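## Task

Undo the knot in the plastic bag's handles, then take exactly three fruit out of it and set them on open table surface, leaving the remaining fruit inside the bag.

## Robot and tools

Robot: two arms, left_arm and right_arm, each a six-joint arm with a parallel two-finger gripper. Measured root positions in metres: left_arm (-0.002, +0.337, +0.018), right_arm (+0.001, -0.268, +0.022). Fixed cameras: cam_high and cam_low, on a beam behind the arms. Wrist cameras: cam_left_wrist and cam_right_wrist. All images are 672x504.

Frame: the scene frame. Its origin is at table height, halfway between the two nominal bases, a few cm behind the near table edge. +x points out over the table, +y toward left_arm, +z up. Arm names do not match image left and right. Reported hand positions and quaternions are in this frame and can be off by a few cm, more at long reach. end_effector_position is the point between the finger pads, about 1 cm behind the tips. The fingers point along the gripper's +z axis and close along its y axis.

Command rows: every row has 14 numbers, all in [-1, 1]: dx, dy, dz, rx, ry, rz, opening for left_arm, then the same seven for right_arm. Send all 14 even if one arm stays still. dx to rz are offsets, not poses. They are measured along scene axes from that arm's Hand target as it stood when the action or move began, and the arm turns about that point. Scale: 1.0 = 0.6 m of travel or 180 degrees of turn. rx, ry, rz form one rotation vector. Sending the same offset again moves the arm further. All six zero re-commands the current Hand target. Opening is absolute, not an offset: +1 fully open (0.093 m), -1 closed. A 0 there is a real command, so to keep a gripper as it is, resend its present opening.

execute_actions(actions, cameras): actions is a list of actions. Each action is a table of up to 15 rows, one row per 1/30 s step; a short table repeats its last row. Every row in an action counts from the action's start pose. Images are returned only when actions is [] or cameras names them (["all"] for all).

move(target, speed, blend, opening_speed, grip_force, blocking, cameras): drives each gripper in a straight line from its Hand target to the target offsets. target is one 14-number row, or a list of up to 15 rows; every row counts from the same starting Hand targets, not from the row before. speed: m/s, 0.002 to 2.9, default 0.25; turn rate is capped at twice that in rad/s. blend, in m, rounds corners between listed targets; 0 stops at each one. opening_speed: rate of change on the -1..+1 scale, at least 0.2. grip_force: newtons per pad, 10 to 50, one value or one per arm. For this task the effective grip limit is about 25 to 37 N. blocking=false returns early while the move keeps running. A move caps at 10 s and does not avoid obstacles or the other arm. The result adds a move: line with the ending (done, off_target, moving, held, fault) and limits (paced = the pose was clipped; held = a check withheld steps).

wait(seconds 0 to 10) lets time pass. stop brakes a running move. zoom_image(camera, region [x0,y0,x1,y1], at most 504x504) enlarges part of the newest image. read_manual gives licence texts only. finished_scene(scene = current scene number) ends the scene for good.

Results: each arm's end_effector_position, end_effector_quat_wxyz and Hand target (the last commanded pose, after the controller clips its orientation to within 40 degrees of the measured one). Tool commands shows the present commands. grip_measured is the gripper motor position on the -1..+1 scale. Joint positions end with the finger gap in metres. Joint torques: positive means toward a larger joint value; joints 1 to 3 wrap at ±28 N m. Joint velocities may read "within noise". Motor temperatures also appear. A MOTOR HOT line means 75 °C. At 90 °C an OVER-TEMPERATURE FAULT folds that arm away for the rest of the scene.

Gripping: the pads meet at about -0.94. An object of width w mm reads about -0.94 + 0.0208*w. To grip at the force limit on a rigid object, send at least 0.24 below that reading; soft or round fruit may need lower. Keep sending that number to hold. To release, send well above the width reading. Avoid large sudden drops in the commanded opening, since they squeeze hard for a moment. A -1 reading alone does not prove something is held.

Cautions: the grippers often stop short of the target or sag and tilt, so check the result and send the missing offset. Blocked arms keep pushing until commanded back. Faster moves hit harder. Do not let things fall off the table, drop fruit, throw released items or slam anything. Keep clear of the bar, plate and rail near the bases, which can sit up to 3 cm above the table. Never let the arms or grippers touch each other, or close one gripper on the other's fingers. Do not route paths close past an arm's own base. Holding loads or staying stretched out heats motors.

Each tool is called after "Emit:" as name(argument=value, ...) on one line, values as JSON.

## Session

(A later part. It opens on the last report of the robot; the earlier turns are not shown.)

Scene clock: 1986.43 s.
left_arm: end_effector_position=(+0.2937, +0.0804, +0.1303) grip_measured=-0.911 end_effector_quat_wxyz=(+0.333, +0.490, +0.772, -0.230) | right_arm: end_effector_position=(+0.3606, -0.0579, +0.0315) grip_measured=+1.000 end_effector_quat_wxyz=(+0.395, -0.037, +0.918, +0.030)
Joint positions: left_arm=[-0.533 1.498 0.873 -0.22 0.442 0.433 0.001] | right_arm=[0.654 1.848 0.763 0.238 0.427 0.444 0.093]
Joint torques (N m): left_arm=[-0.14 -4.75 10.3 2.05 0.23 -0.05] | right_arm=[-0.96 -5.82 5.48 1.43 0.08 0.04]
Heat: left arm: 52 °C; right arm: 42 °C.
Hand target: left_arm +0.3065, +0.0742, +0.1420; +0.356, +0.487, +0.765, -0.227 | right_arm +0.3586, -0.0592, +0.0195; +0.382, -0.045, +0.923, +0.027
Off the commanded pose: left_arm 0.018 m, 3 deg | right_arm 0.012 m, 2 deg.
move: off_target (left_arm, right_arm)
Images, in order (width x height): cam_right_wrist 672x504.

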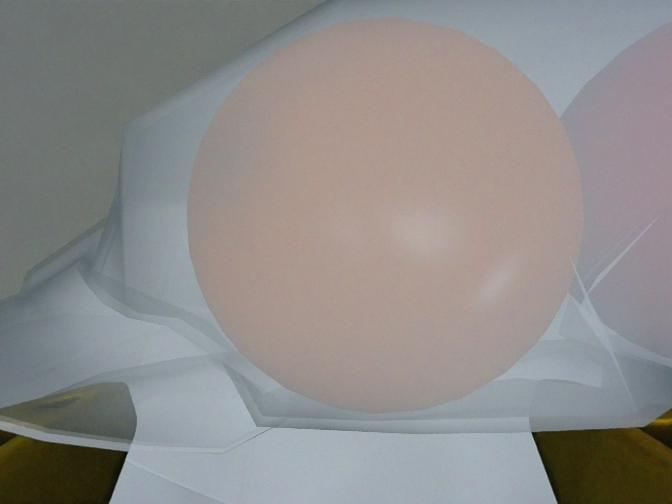

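Emit:
move(target=[0,0,0,0,0,0,-1, 0.004,-0.021,0.0,0,0,0,1.0], speed=0.03, cameras=["cam_right_wrist"])

Scene clock: 1996.77 s.
left_arm: end_effector_position=(+0.2937, +0.0804, +0.1303) grip_measured=-0.911 end_effector_quat_wxyz=(+0.333, +0.490, +0.772, -0.230) | right_arm: end_effector_position=(+0.3671, -0.0681, +0.0307) grip_measured=+1.000 end_effector_quat_wxyz=(+0.397, -0.036, +0.917, +0.028)
Joint positions: left_arm=[-0.533 1.498 0.873 -0.22 0.442 0.433 0.001] | right_arm=[0.618 1.848 0.751 0.264 0.409 0.414 0.093]
Joint torques (N m): left_arm=[-0.14 -4.72 10.39 2.06 0.21 -0.07] | right_arm=[-1.09 -7.27 4.01 1.42 0.04 0.05]
Heat: left arm: 53 °C; right arm: 42 °C.
Hand target: left_arm +0.3065, +0.0742, +0.1420; +0.356, +0.487, +0.765, -0.227 | right_arm +0.3610, -0.0717, +0.0195; +0.382, -0.045, +0.923, +0.027
Off the commanded pose: left_arm 0.018 m, 3 deg | right_arm 0.013 m, 2 deg.
move: off_target (left_arm, right_arm)
Images, in order (width x height): cam_right_wrist 672x504.

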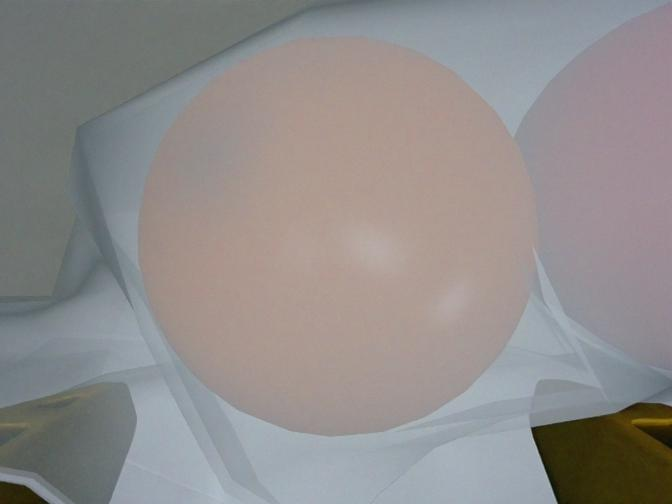

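Emit:
zoom_image(camera="cam_right_wrist", region=[0, 100, 336, 504])

Emit:
zoom_image(camera="cam_right_wrist", region=[336, 180, 672, 504])

Scaled by 1.248 from the camera's 672x504 image, which has a finer 960x720 frame.

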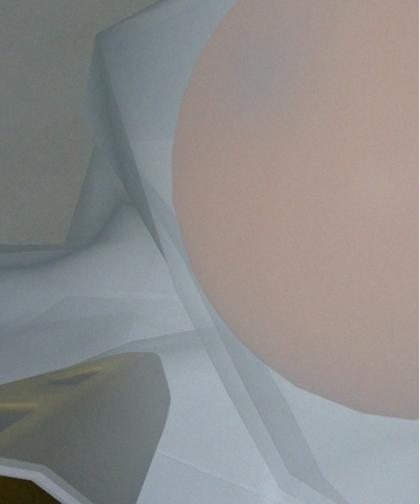

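Scaled by 1.500 from the camera's 672x504 image, which has a finer 960x720 frame.

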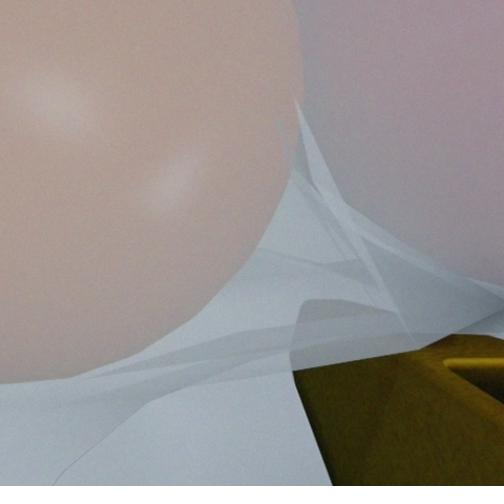

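Emit:
move(target=[0,0,0,0,0,0,-1, 0.06,0.012,0.008,0,0,0,1.0], speed=0.03, cameras=["cam_right_wrist", "cam_low"])

Emit:
zoom_image(camera="cam_right_wrist", region=[0, 180, 336, 504])

Emit:
zoom_image(camera="cam_right_wrist", region=[336, 180, 672, 504])

Scene clock: 2014.33 s.
left_arm: end_effector_position=(+0.2937, +0.0804, +0.1303) grip_measured=-0.911 end_effector_quat_wxyz=(+0.333, +0.490, +0.772, -0.230) | right_arm: end_effector_position=(+0.3960, -0.0644, +0.0323) grip_measured=+1.000 end_effector_quat_wxyz=(+0.399, -0.036, +0.916, +0.034)
Joint positions: left_arm=[-0.533 1.498 0.873 -0.22 0.442 0.433 0.001] | right_arm=[0.57 1.915 0.85 0.255 0.368 0.376 0.093]
Joint torques (N m): left_arm=[-0.2 -4.75 10.36 2.06 0.2 -0.07] | right_arm=[-0.99 -7.05 8.12 1.12 0.09 0.01]
Heat: left arm: 53 °C; right arm: 42 °C.
Hand target: left_arm +0.3065, +0.0742, +0.1420; +0.356, +0.487, +0.765, -0.227 | right_arm +0.3970, -0.0645, +0.0243; +0.382, -0.045, +0.923, +0.027
Off the commanded pose: left_arm 0.018 m, 3 deg | right_arm 0.008 m, 2 deg.
move: off_target (left_arm)
Images, in order (width x height): cam_low 672x504, cam_right_wrist 672x504.

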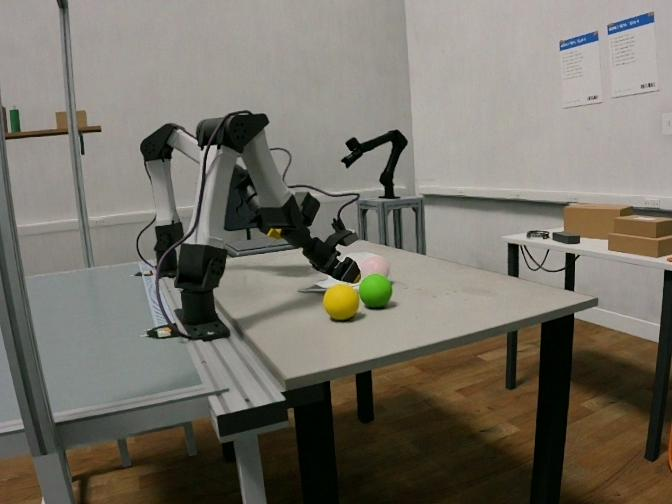

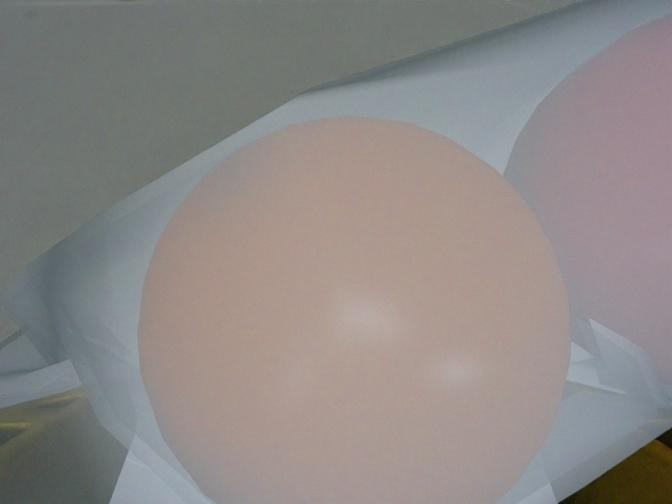

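Scaled by 1.500 from the camera's 672x504 image, which has a finer 960x720 frame.

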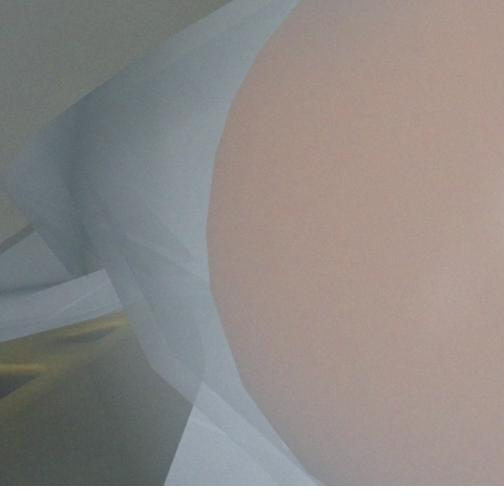

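Scaled by 1.500 from the camera's 672x504 image, which has a finer 960x720 frame.

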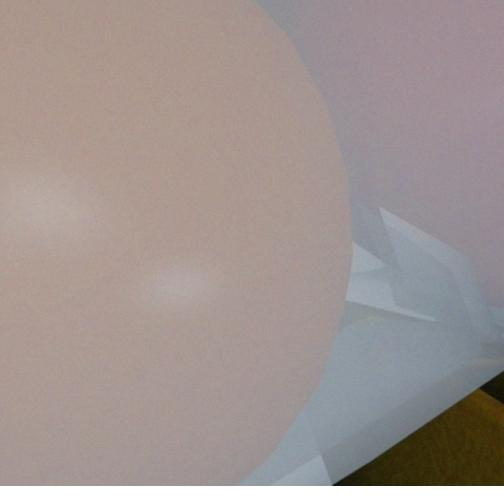

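Emit:
move(target=[0,0,0,0,0,0,-1, 0.037,-0.002,0.012,0,0,0,1.0], speed=0.03, cameras=["cam_right_wrist", "cam_high"])

Emit:
zoom_image(camera="cam_right_wrist", region=[0, 180, 336, 504])

Emit:
zoom_image(camera="cam_right_wrist", region=[336, 180, 672, 504])

Scene clock: 2032.20 s.
left_arm: end_effector_position=(+0.2937, +0.0804, +0.1303) grip_measured=-0.911 end_effector_quat_wxyz=(+0.333, +0.490, +0.772, -0.230) | right_arm: end_effector_position=(+0.4172, -0.0663, +0.0382) grip_measured=+1.000 end_effector_quat_wxyz=(+0.396, -0.037, +0.917, +0.032)
Joint positions: left_arm=[-0.533 1.498 0.873 -0.22 0.442 0.433 0.001] | right_arm=[0.531 1.945 0.934 0.205 0.342 0.345 0.093]
Joint torques (N m): left_arm=[-0.14 -4.7 10.22 2.07 0.21 -0.06] | right_arm=[-0.99 -7.47 8.49 1.14 0.06 0.04]
Heat: left arm: 53 °C; right arm: 42 °C.
Hand target: left_arm +0.3065, +0.0742, +0.1420; +0.356, +0.487, +0.765, -0.227 | right_arm +0.4192, -0.0657, +0.0315; +0.382, -0.045, +0.923, +0.027
Off the commanded pose: left_arm 0.018 m, 3 deg | right_arm 0.007 m, 2 deg.
move: off_target (left_arm)
Images, in order (width x height): cam_high 672x504, cam_right_wrist 672x504.

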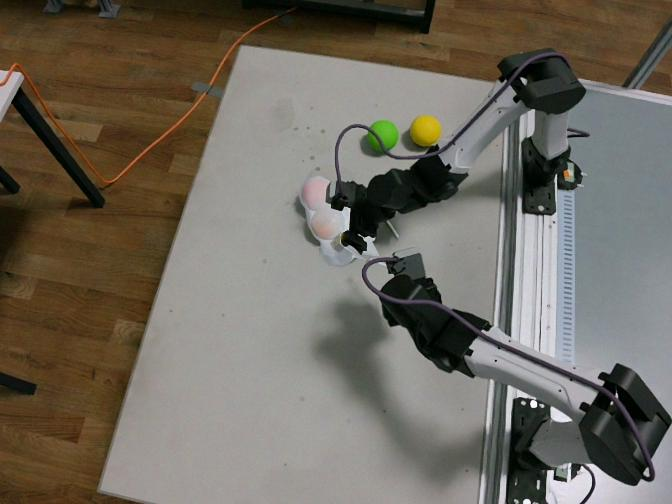

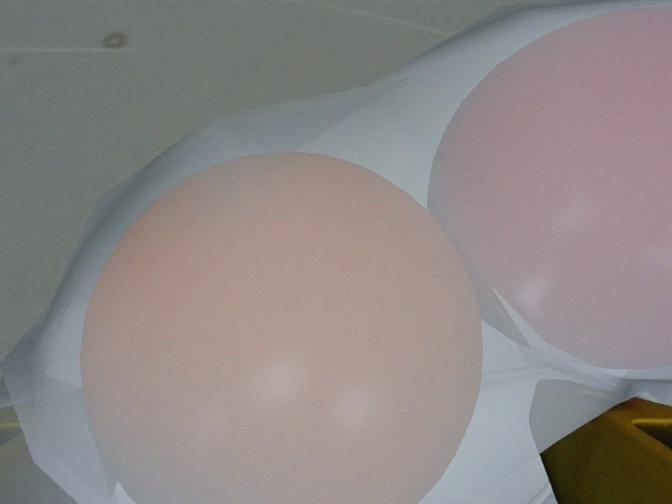

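Scaled by 1.500 from the camera's 672x504 image, which has a finer 960x720 frame.

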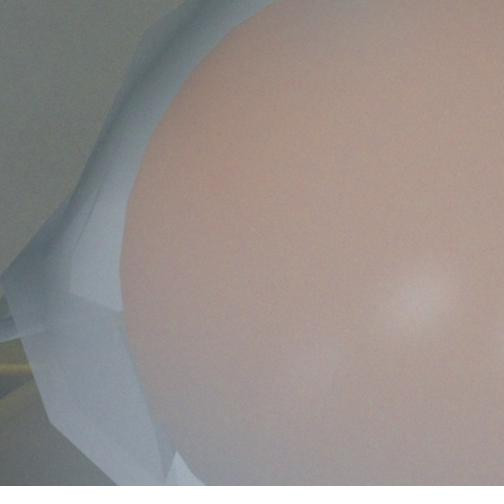

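Scaled by 1.500 from the camera's 672x504 image, which has a finer 960x720 frame.

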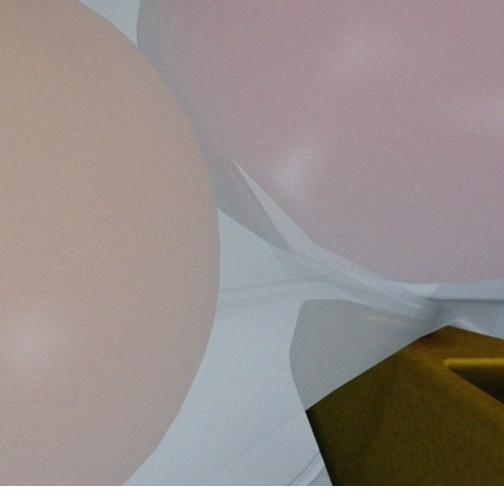

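Emit:
move(target=[[0,0,0,0,0,0,-1, -0.09,-0.01,0.01,0,0,0,1.0],[0,0,0,0,0,0,-1, -0.165,-0.02,0.02,0,0,0,1.0],[0,0,0,0,0,0,-1, -0.21,-0.04,0.20,-0.03,0.06,0,0.2]], speed=[0.05,0.06,0.1], blend=[0.01,0.01, 0], cameras=["cam_right_wrist", "cam_low", "cam_high"])

Emit:
zoom_image(camera="cam_low", region=[280, 220, 400, 310])

Emit:
zoom_image(camera="cam_high", region=[270, 160, 430, 280])

Scene clock: 2067.40 s.
left_arm: end_effector_position=(+0.2937, +0.0804, +0.1303) grip_measured=-0.911 end_effector_quat_wxyz=(+0.333, +0.490, +0.772, -0.230) | right_arm: end_effector_position=(+0.2947, -0.0966, +0.1378) grip_measured=+0.203 end_effector_quat_wxyz=(+0.286, -0.060, +0.956, -0.028)
Joint positions: left_arm=[-0.533 1.498 0.873 -0.22 0.442 0.433 0.001] | right_arm=[0.692 1.458 1.002 -0.678 0.413 0.512 0.055]
Joint torques (N m): left_arm=[-0.17 -4.72 10.28 2.07 0.22 -0.05] | right_arm=[0.66 -7.5 9.58 0.76 0.17 0.25]
Motor temperatures (°C): left_arm=[22 30 54 44 21 24 23] | right_arm=[24 42 42 31 24 26 24]
Heat: left arm: 54 °C; right arm: 42 °C.
Hand target: left_arm +0.3065, +0.0742, +0.1420; +0.356, +0.487, +0.765, -0.227 | right_arm +0.2932, -0.0897, +0.1514; +0.291, -0.060, +0.955, -0.012
Off the commanded pose: left_arm 0.018 m, 3 deg | right_arm 0.015 m, 2 deg.
move: off_target (left_arm, right_arm); target 3's new opening was sent with right_arm's hand 0.015 m and 2 deg from that target
Images, in order (width x height): cam_high 672x504, cam_low 672x504, cam_right_wrist 672x504.

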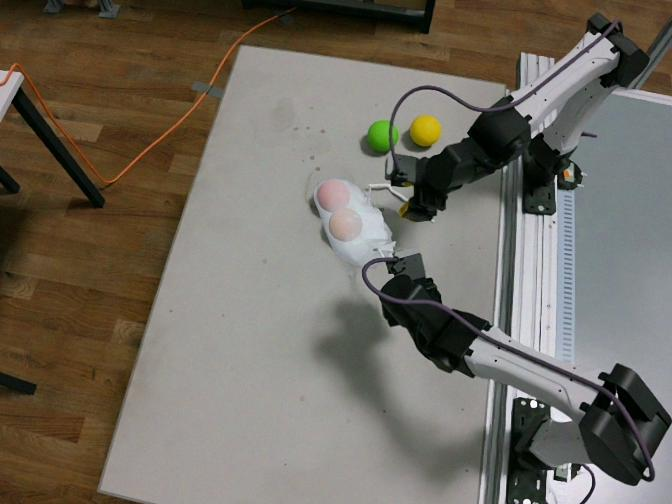

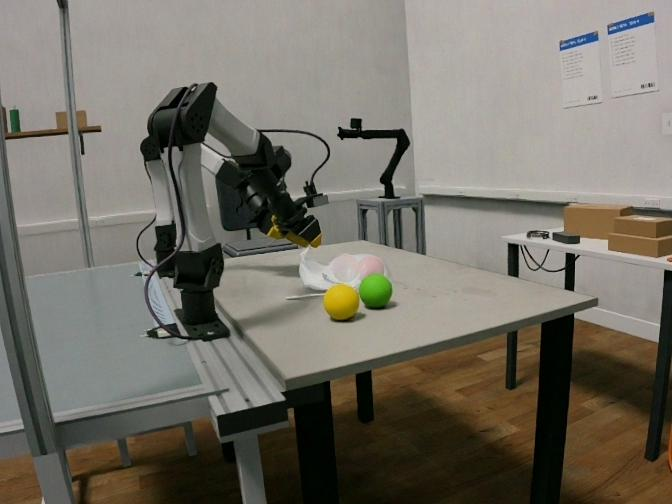

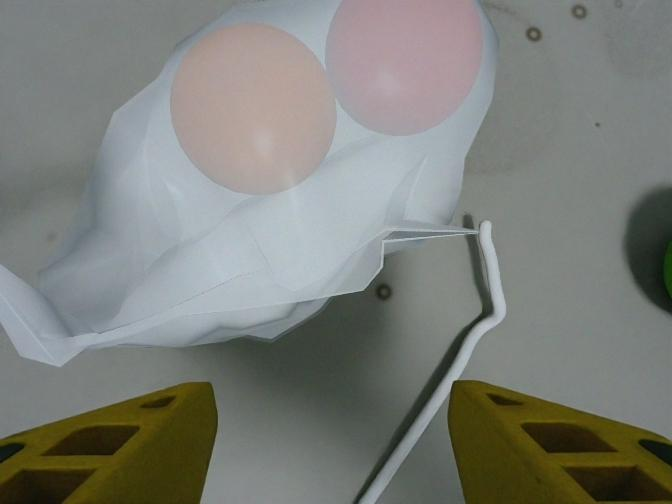

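Scaled by 4.200 from the camera's 672x504 image, which has a finer 960x720 frame.

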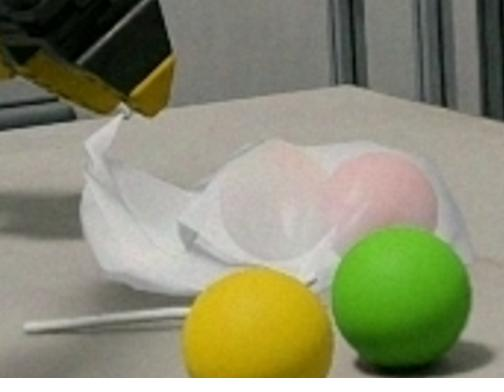

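Scaled by 3.150 from the camera's 672x504 image, which has a finer 960x720 frame.

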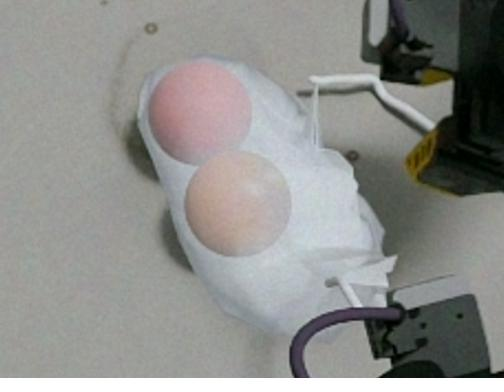

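Emit:
move(target=[[0,0,0,0,0,0,-1, -0.0253,0.0462,-0.1023,0.0244,-0.0606,-0.0047,0.75],[0,0,0,0,0,0,-1, -0.0253,0.0462,-0.2075,0.0244,-0.0606,-0.0047,0.75]], speed=0.08, blend=[0.01, 0], opening_speed=1.0, cameras=["cam_right_wrist", "cam_low"])

Emit:
zoom_image(camera="cam_low", region=[280, 220, 400, 310])

Scene clock: 2105.57 s.
left_arm: end_effector_position=(+0.2937, +0.0804, +0.1303) grip_measured=-0.911 end_effector_quat_wxyz=(+0.333, +0.490, +0.772, -0.230) | right_arm: end_effector_position=(+0.2784, -0.0627, +0.0310) grip_measured=+0.747 end_effector_quat_wxyz=(+0.377, -0.041, +0.925, +0.017)
Joint positions: left_arm=[-0.533 1.498 0.873 -0.22 0.442 0.433 0.001] | right_arm=[0.85 1.661 0.579 0.103 0.544 0.626 0.081]
Joint torques (N m): left_arm=[-0.2 -4.7 10.32 2.06 0.2 -0.08] | right_arm=[0.27 -4.93 4.4 1.53 0.48 0.16]
Motor temperatures (°C): left_arm=[22 30 55 45 21 24 23] | right_arm=[24 40 43 30 24 26 24]
Heat: left arm: 55 °C; right arm: 43 °C.
Hand target: left_arm +0.3065, +0.0742, +0.1420; +0.356, +0.487, +0.765, -0.227 | right_arm +0.2780, -0.0620, +0.0270; +0.382, -0.040, +0.923, +0.017
Off the commanded pose: left_arm 0.018 m, 3 deg | right_arm 0.004 m, 1 deg.
move: off_target (left_arm)
Images, in order (width x height): cam_low 672x504, cam_right_wrist 672x504.

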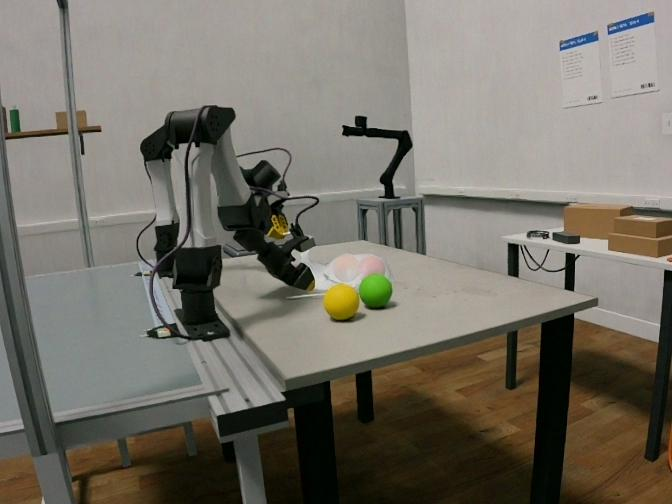

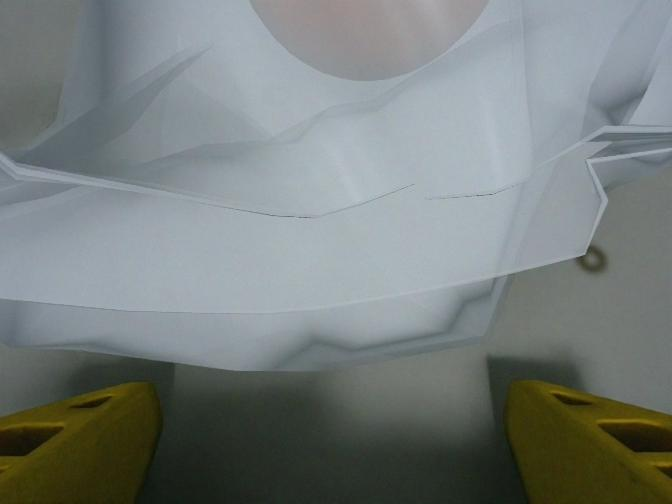

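Scaled by 4.200 from the camera's 672x504 image, which has a finer 960x720 frame.

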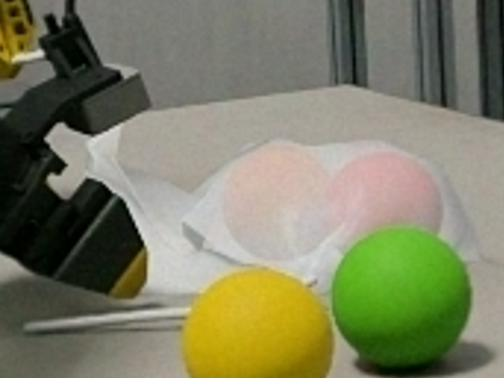

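Emit:
execute_actions(actions=[])

Scene clock: 2117.67 s.
left_arm: end_effector_position=(+0.2937, +0.0804, +0.1303) grip_measured=-0.911 end_effector_quat_wxyz=(+0.333, +0.490, +0.772, -0.230) | right_arm: end_effector_position=(+0.2785, -0.0626, +0.0310) grip_measured=+0.747 end_effector_quat_wxyz=(+0.378, -0.041, +0.925, +0.017)
Joint positions: left_arm=[-0.533 1.498 0.873 -0.22 0.442 0.433 0.001] | right_arm=[0.85 1.661 0.579 0.103 0.544 0.626 0.081]
Joint velocities: within noise
Joint torques (N m): left_arm=[-0.2 -4.66 10.36 2.08 0.23 -0.04] | right_arm=[0.23 -4.85 4.63 1.52 0.5 0.18]
Motor temperatures (°C): left_arm=[22 30 55 45 21 24 23] | right_arm=[24 40 42 32 25 26 24]
Heat: left arm: 55 °C; right arm: 42 °C.
Hand target: left_arm +0.3065, +0.0742, +0.1420; +0.356, +0.487, +0.765, -0.227 | right_arm +0.2780, -0.0620, +0.0270; +0.382, -0.040, +0.923, +0.017
Tool commands: left_gripper/opening=-1.0 right_gripper/opening=+0.75
Off the commanded pose: left_arm 0.018 m, 3 deg | right_arm 0.004 m, 1 deg.

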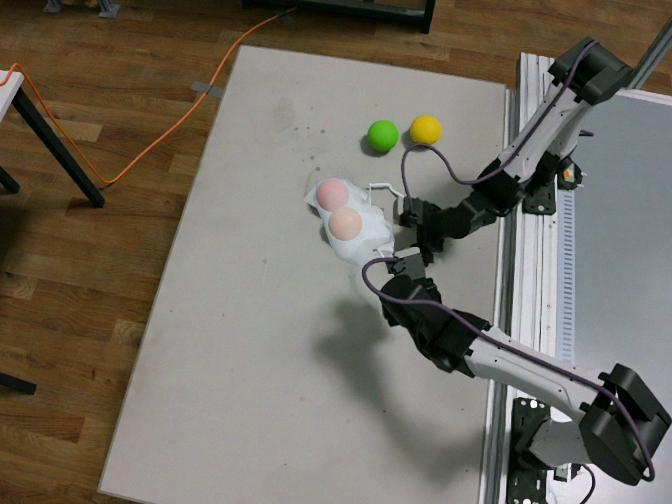

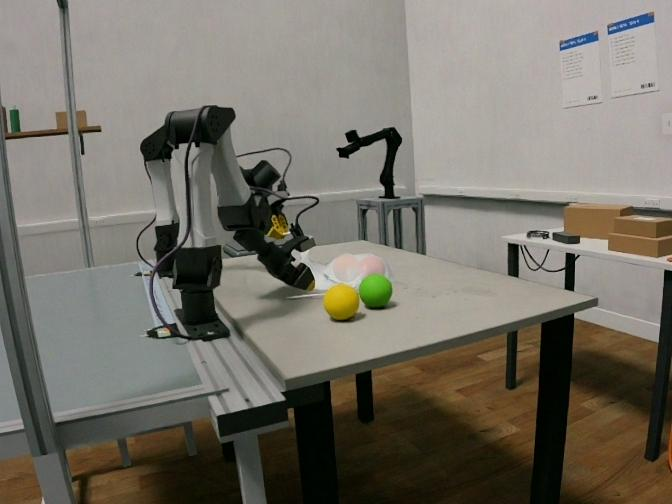

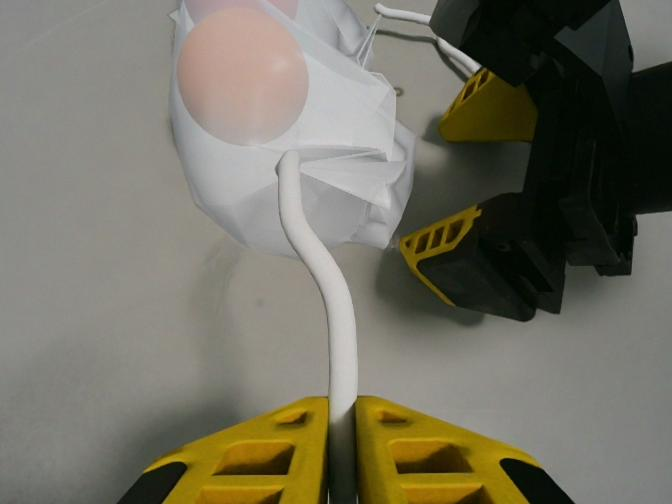

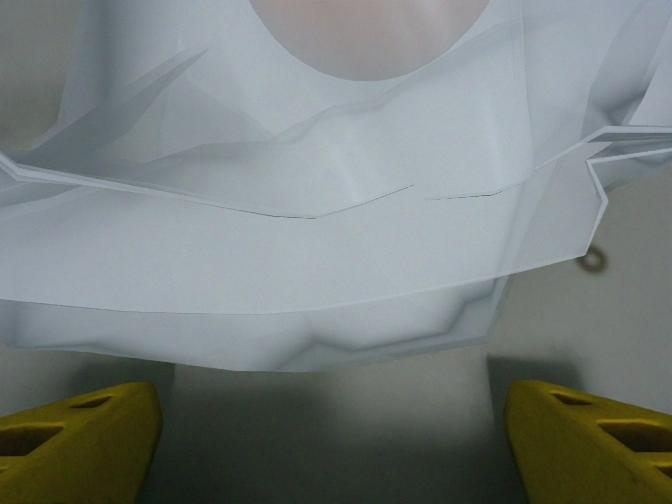

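Emit:
zoom_image(camera="cam_right_wrist", region=[0, 0, 504, 400])

Emit:
zoom_image(camera="cam_left_wrist", region=[150, 0, 450, 270])

Scaled by 1.000.

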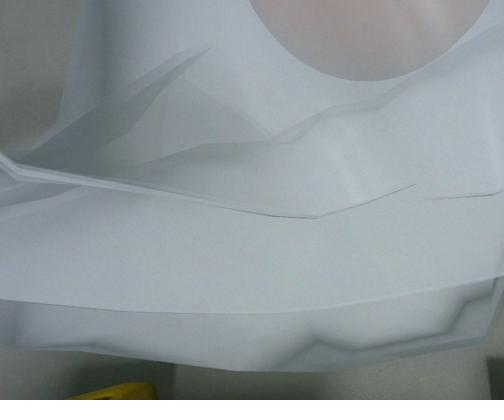

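Scaled by 1.680 from the camera's 672x504 image, which has a finer 960x720 frame.

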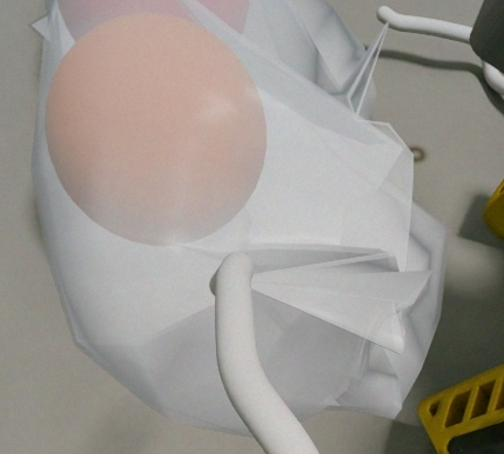

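Emit:
move(target=[0,0,0,0,0,0,-1, 0.075,0.0066,-0.006,0,0,0,0.75], speed=0.08, cameras=["cam_right_wrist","cam_left_wrist"])

Scene clock: 2137.23 s.
left_arm: end_effector_position=(+0.2937, +0.0804, +0.1303) grip_measured=-0.911 end_effector_quat_wxyz=(+0.333, +0.490, +0.772, -0.230) | right_arm: end_effector_position=(+0.2872, -0.0654, +0.0246) grip_measured=+0.747 end_effector_quat_wxyz=(+0.356, -0.080, +0.931, +0.006)
Joint positions: left_arm=[-0.533 1.498 0.873 -0.22 0.442 0.433 0.001] | right_arm=[0.797 1.688 0.608 0.087 0.481 0.516 0.081]
Joint torques (N m): left_arm=[-0.17 -4.68 10.33 2.07 0.23 -0.06] | right_arm=[-5.41 0.28 10.59 2.08 0.44 0.23]
Motor temperatures (°C): left_arm=[22 30 55 46 21 24 23] | right_arm=[24 39 41 33 25 26 24]
Heat: left arm: 55 °C; right arm: 41 °C.
Hand target: left_arm +0.3065, +0.0742, +0.1420; +0.356, +0.487, +0.765, -0.227 | right_arm +0.3230, -0.0581, +0.0233; +0.382, -0.040, +0.923, +0.017
Off the commanded pose: left_arm 0.018 m, 3 deg | right_arm 0.037 m, 6 deg.
move: off_target (left_arm, right_arm)
Images, in order (width x height): cam_left_wrist 672x504, cam_right_wrist 672x504.

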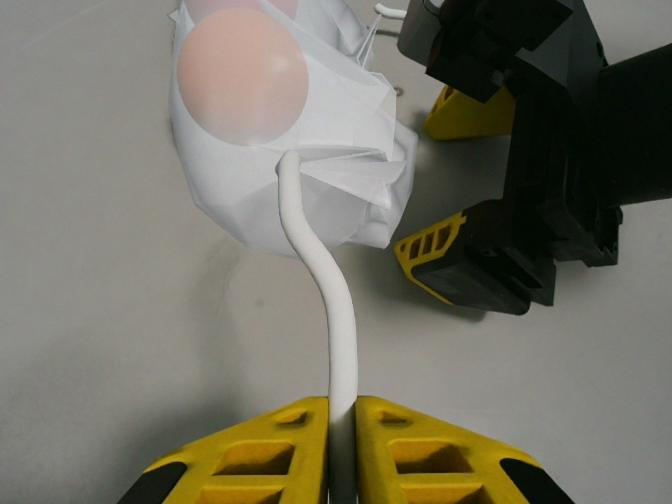

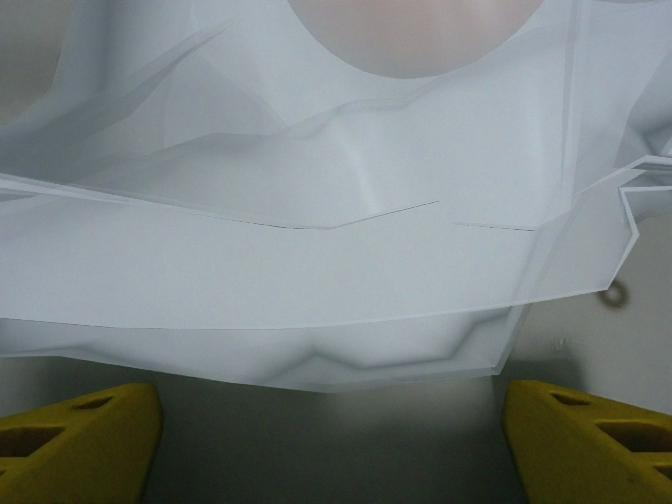

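Emit:
move(target=[0,0,0,0,0,0,-1, -0.055,-0.005,0.0242,0,0,0,0.75], speed=0.06)

Scene clock: 2150.47 s.
left_arm: end_effector_position=(+0.2937, +0.0804, +0.1303) grip_measured=-0.911 end_effector_quat_wxyz=(+0.333, +0.490, +0.772, -0.230) | right_arm: end_effector_position=(+0.2877, -0.0664, +0.0299) grip_measured=+0.747 end_effector_quat_wxyz=(+0.369, -0.046, +0.928, +0.007)
Joint positions: left_arm=[-0.533 1.498 0.873 -0.22 0.442 0.433 0.001] | right_arm=[0.813 1.678 0.609 0.082 0.523 0.588 0.081]
Joint torques (N m): left_arm=[-0.18 -4.75 10.25 2.08 0.23 -0.07] | right_arm=[0.73 -7.69 5.82 1.32 0.48 0.18]
Motor temperatures (°C): left_arm=[22 30 56 46 21 24 23] | right_arm=[25 38 43 34 25 26 24]
Heat: left arm: 56 °C; right arm: 43 °C.
Hand target: left_arm +0.3065, +0.0742, +0.1420; +0.356, +0.487, +0.765, -0.227 | right_arm +0.2901, -0.0610, +0.0381; +0.382, -0.040, +0.923, +0.017
Off the commanded pose: left_arm 0.018 m, 3 deg | right_arm 0.010 m, 2 deg.
move: off_target (left_arm)

Emit:
move(target=[0,0,0,0,0,0,-1, 0.0667,0.0105,0.0,0,0,0,0.75], speed=0.08, cameras=["cam_right_wrist","cam_left_wrist"])

Scene clock: 2153.53 s.
left_arm: end_effector_position=(+0.2937, +0.0804, +0.1303) grip_measured=-0.911 end_effector_quat_wxyz=(+0.333, +0.490, +0.772, -0.230) | right_arm: end_effector_position=(+0.3198, -0.0647, +0.0336) grip_measured=+0.747 end_effector_quat_wxyz=(+0.373, -0.041, +0.927, +0.001)
Joint positions: left_arm=[-0.533 1.498 0.873 -0.22 0.442 0.433 0.001] | right_arm=[0.74 1.747 0.701 0.089 0.5 0.525 0.081]
Joint torques (N m): left_arm=[-0.21 -4.77 10.3 2.07 0.21 -0.06] | right_arm=[-0.85 -5.76 7.94 1.5 0.16 0.03]
Motor temperatures (°C): left_arm=[22 30 56 46 21 24 23] | right_arm=[25 38 43 34 25 26 24]
Heat: left arm: 56 °C; right arm: 43 °C.
Hand target: left_arm +0.3065, +0.0742, +0.1420; +0.356, +0.487, +0.765, -0.227 | right_arm +0.3300, -0.0547, +0.0379; +0.382, -0.040, +0.923, +0.017
Off the commanded pose: left_arm 0.018 m, 3 deg | right_arm 0.015 m, 2 deg.
move: off_target (left_arm, right_arm)
Images, in order (width x height): cam_left_wrist 672x504, cam_right_wrist 672x504.

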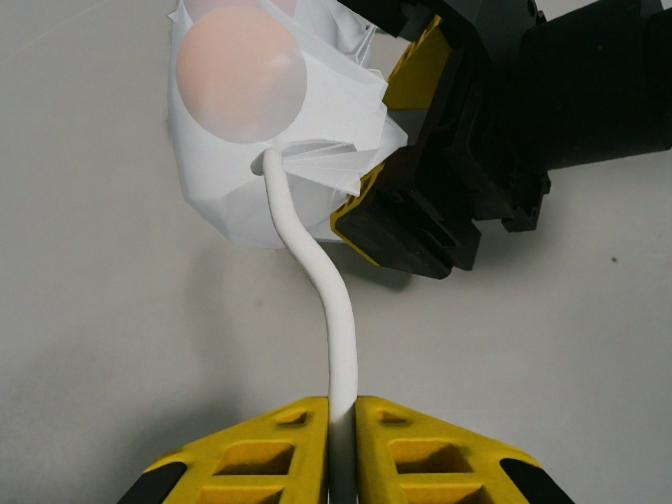

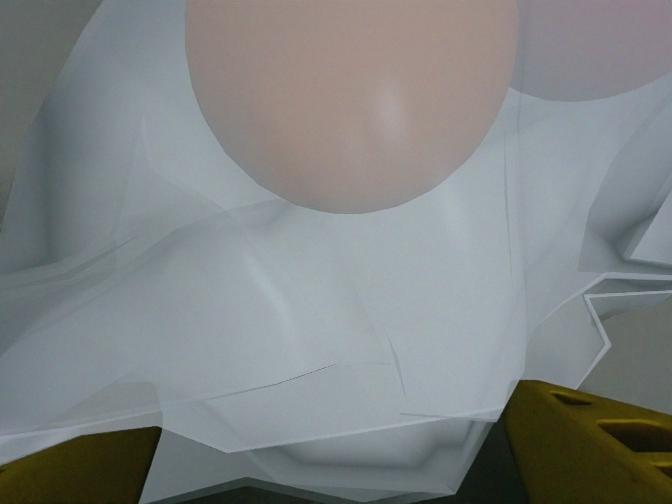

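Emit:
zoom_image(camera="cam_right_wrist", region=[420, 220, 672, 504])

Emit:
zoom_image(camera="cam_right_wrist", region=[0, 250, 340, 504])

Emit:
zoom_image(camera="cam_left_wrist", region=[150, 60, 450, 290])

Scaled by 1.775 from the camera's 672x504 image, which has a finer 960x720 frame.

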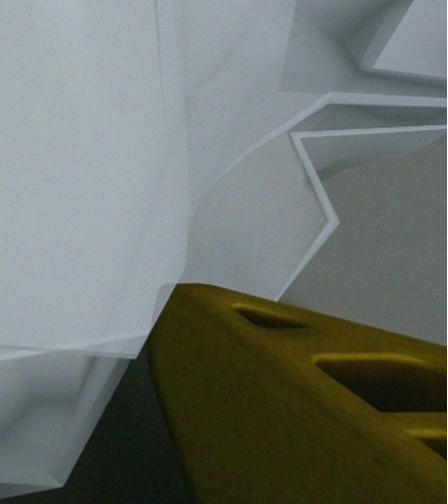

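Scaled by 1.482 from the camera's 672x504 image, which has a finer 960x720 frame.

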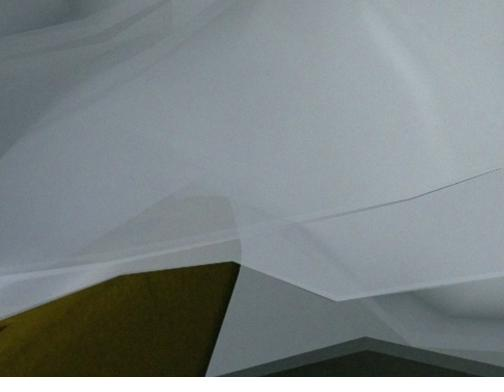

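Scaled by 1.680 from the camera's 672x504 image, which has a finer 960x720 frame.

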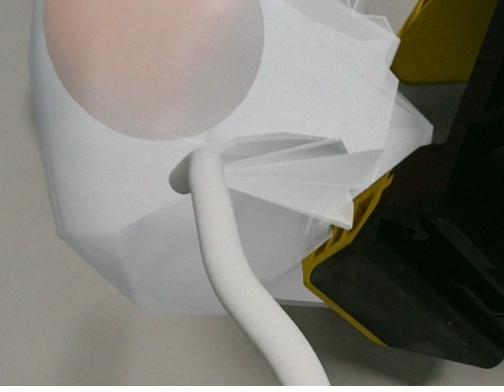

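Emit:
move(target=[0,0,0,0,0,0,-1, 0.045,0.003,-0.006,0,0,0,0.75], speed=0.06, cameras=["cam_right_wrist","cam_left_wrist"])

Scene clock: 2164.67 s.
left_arm: end_effector_position=(+0.2937, +0.0804, +0.1303) grip_measured=-0.911 end_effector_quat_wxyz=(+0.333, +0.490, +0.772, -0.230) | right_arm: end_effector_position=(+0.3462, -0.0622, +0.0306) grip_measured=+0.747 end_effector_quat_wxyz=(+0.372, -0.041, +0.927, +0.002)
Joint positions: left_arm=[-0.533 1.498 0.873 -0.22 0.442 0.433 0.001] | right_arm=[0.684 1.821 0.778 0.11 0.465 0.475 0.081]
Joint torques (N m): left_arm=[-0.21 -4.72 10.32 2.07 0.22 -0.06] | right_arm=[-0.75 -6.31 8.13 1.58 0.18 0.05]
Motor temperatures (°C): left_arm=[22 30 56 46 21 24 23] | right_arm=[24 38 43 33 25 26 24]
Heat: left arm: 56 °C; right arm: 43 °C.
Hand target: left_arm +0.3065, +0.0742, +0.1420; +0.356, +0.487, +0.765, -0.227 | right_arm +0.3570, -0.0529, +0.0343; +0.382, -0.040, +0.923, +0.017
Off the commanded pose: left_arm 0.018 m, 3 deg | right_arm 0.015 m, 2 deg.
move: off_target (left_arm, right_arm)
Images, in order (width x height): cam_left_wrist 672x504, cam_right_wrist 672x504.

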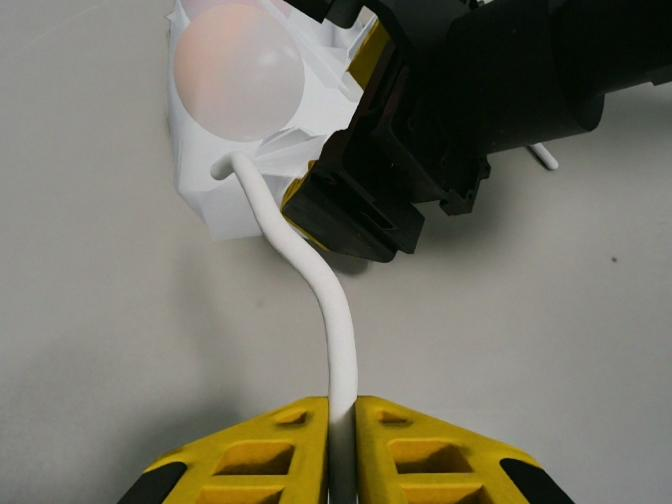

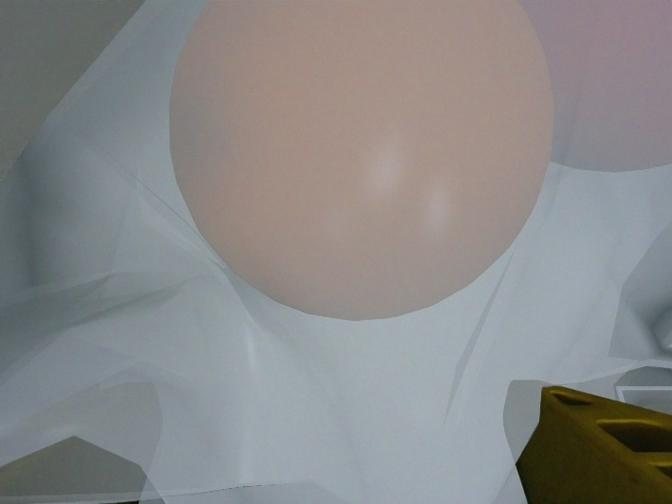

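Emit:
zoom_image(camera="cam_right_wrist", region=[0, 330, 260, 504])

Emit:
zoom_image(camera="cam_right_wrist", region=[412, 304, 672, 504])

Emit:
zoom_image(camera="cam_left_wrist", region=[150, 0, 400, 250])

Scaled by 1.938 from the camera's 672x504 image, which has a finer 960x720 frame.

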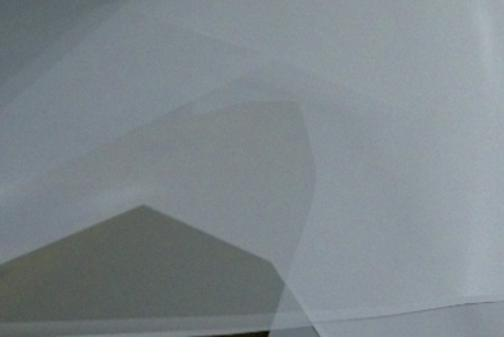

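Scaled by 1.938 from the camera's 672x504 image, which has a finer 960x720 frame.

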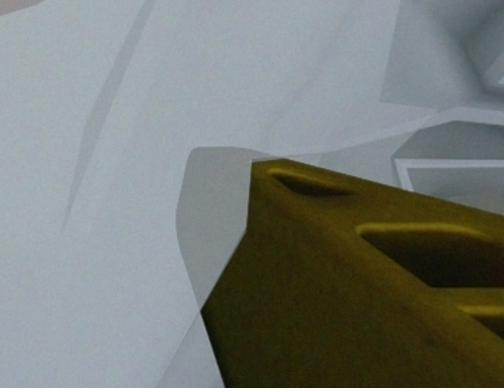

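Scaled by 2.016 from the camera's 672x504 image, which has a finer 960x720 frame.

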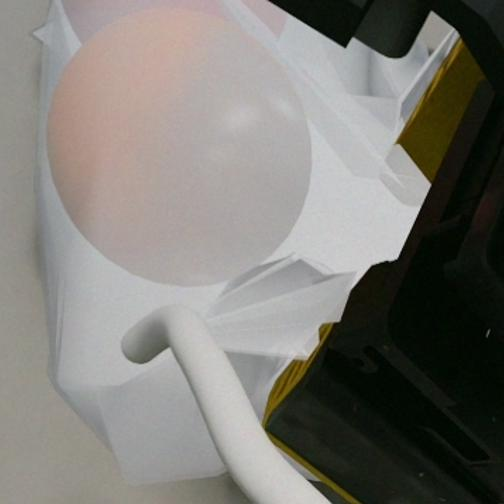

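Emit:
move(target=[0,0,0,0,0,0,-1, -0.065,-0.005,-0.003,0,0,0,0.75], speed=0.06, cameras=["cam_right_wrist","cam_left_wrist"])

Scene clock: 2214.77 s.
left_arm: end_effector_position=(+0.2937, +0.0804, +0.1303) grip_measured=-0.911 end_effector_quat_wxyz=(+0.333, +0.490, +0.772, -0.230) | right_arm: end_effector_position=(+0.3223, -0.0582, +0.0277) grip_measured=+0.747 end_effector_quat_wxyz=(+0.378, -0.043, +0.925, +0.006)
Joint positions: left_arm=[-0.533 1.498 0.873 -0.22 0.442 0.433 0.001] | right_arm=[0.748 1.785 0.705 0.138 0.502 0.525 0.081]
Joint torques (N m): left_arm=[-0.23 -4.74 10.29 2.06 0.23 -0.04] | right_arm=[0.73 -9.57 4.1 1.33 0.29 0.27]
Motor temperatures (°C): left_arm=[22 29 57 47 21 24 23] | right_arm=[24 39 41 33 24 26 24]
Heat: left arm: 57 °C; right arm: 41 °C.
Hand target: left_arm +0.3065, +0.0742, +0.1420; +0.356, +0.487, +0.765, -0.227 | right_arm +0.3180, -0.0559, +0.0325; +0.382, -0.040, +0.923, +0.017
Off the commanded pose: left_arm 0.018 m, 3 deg | right_arm 0.007 m, 1 deg.
move: off_target (left_arm)
Images, in order (width x height): cam_left_wrist 672x504, cam_right_wrist 672x504.

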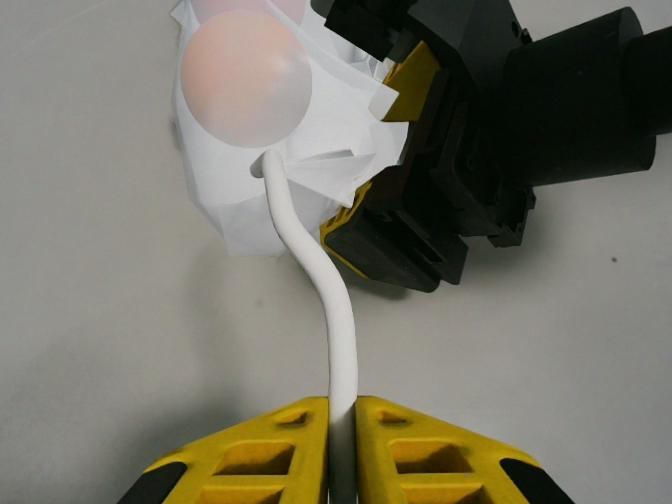

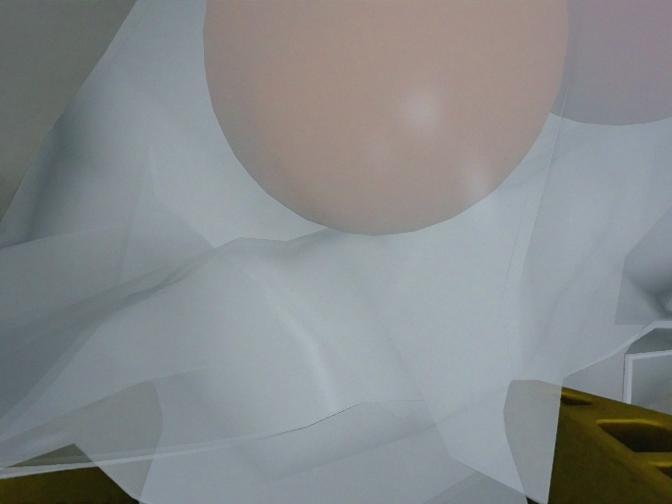

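Emit:
zoom_image(camera="cam_right_wrist", region=[0, 330, 260, 504])

Emit:
zoom_image(camera="cam_right_wrist", region=[200, 304, 460, 504])

Emit:
zoom_image(camera="cam_right_wrist", region=[412, 304, 672, 504])

Emit:
zoom_image(camera="cam_left_wrist", region=[200, 30, 450, 280])

Scaled by 1.938 from the camera's 672x504 image, which has a finer 960x720 frame.

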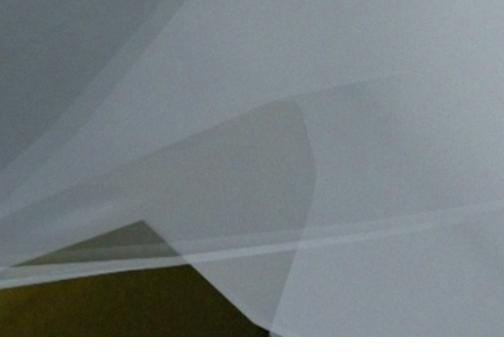

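Scaled by 1.938 from the camera's 672x504 image, which has a finer 960x720 frame.

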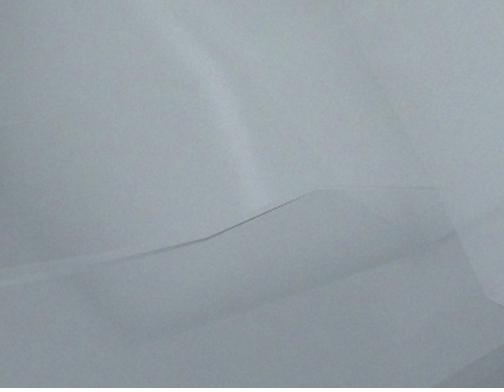

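Scaled by 1.938 from the camera's 672x504 image, which has a finer 960x720 frame.

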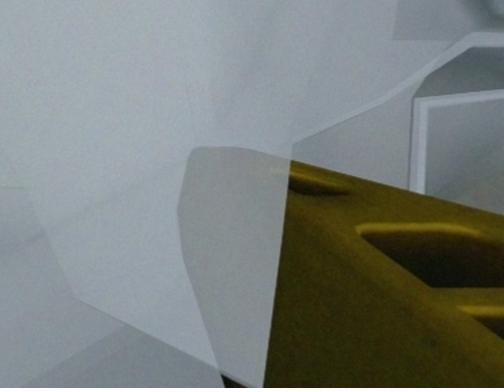

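Scaled by 2.016 from the camera's 672x504 image, which has a finer 960x720 frame.

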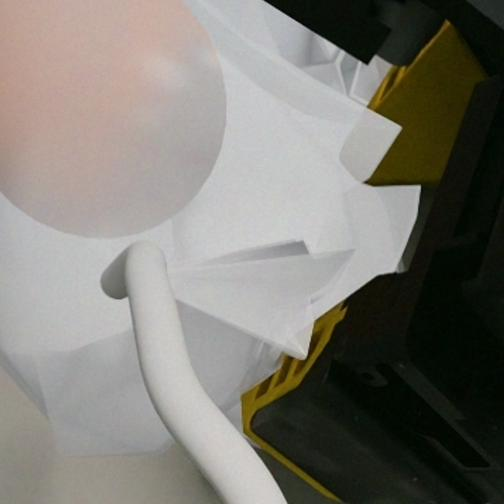

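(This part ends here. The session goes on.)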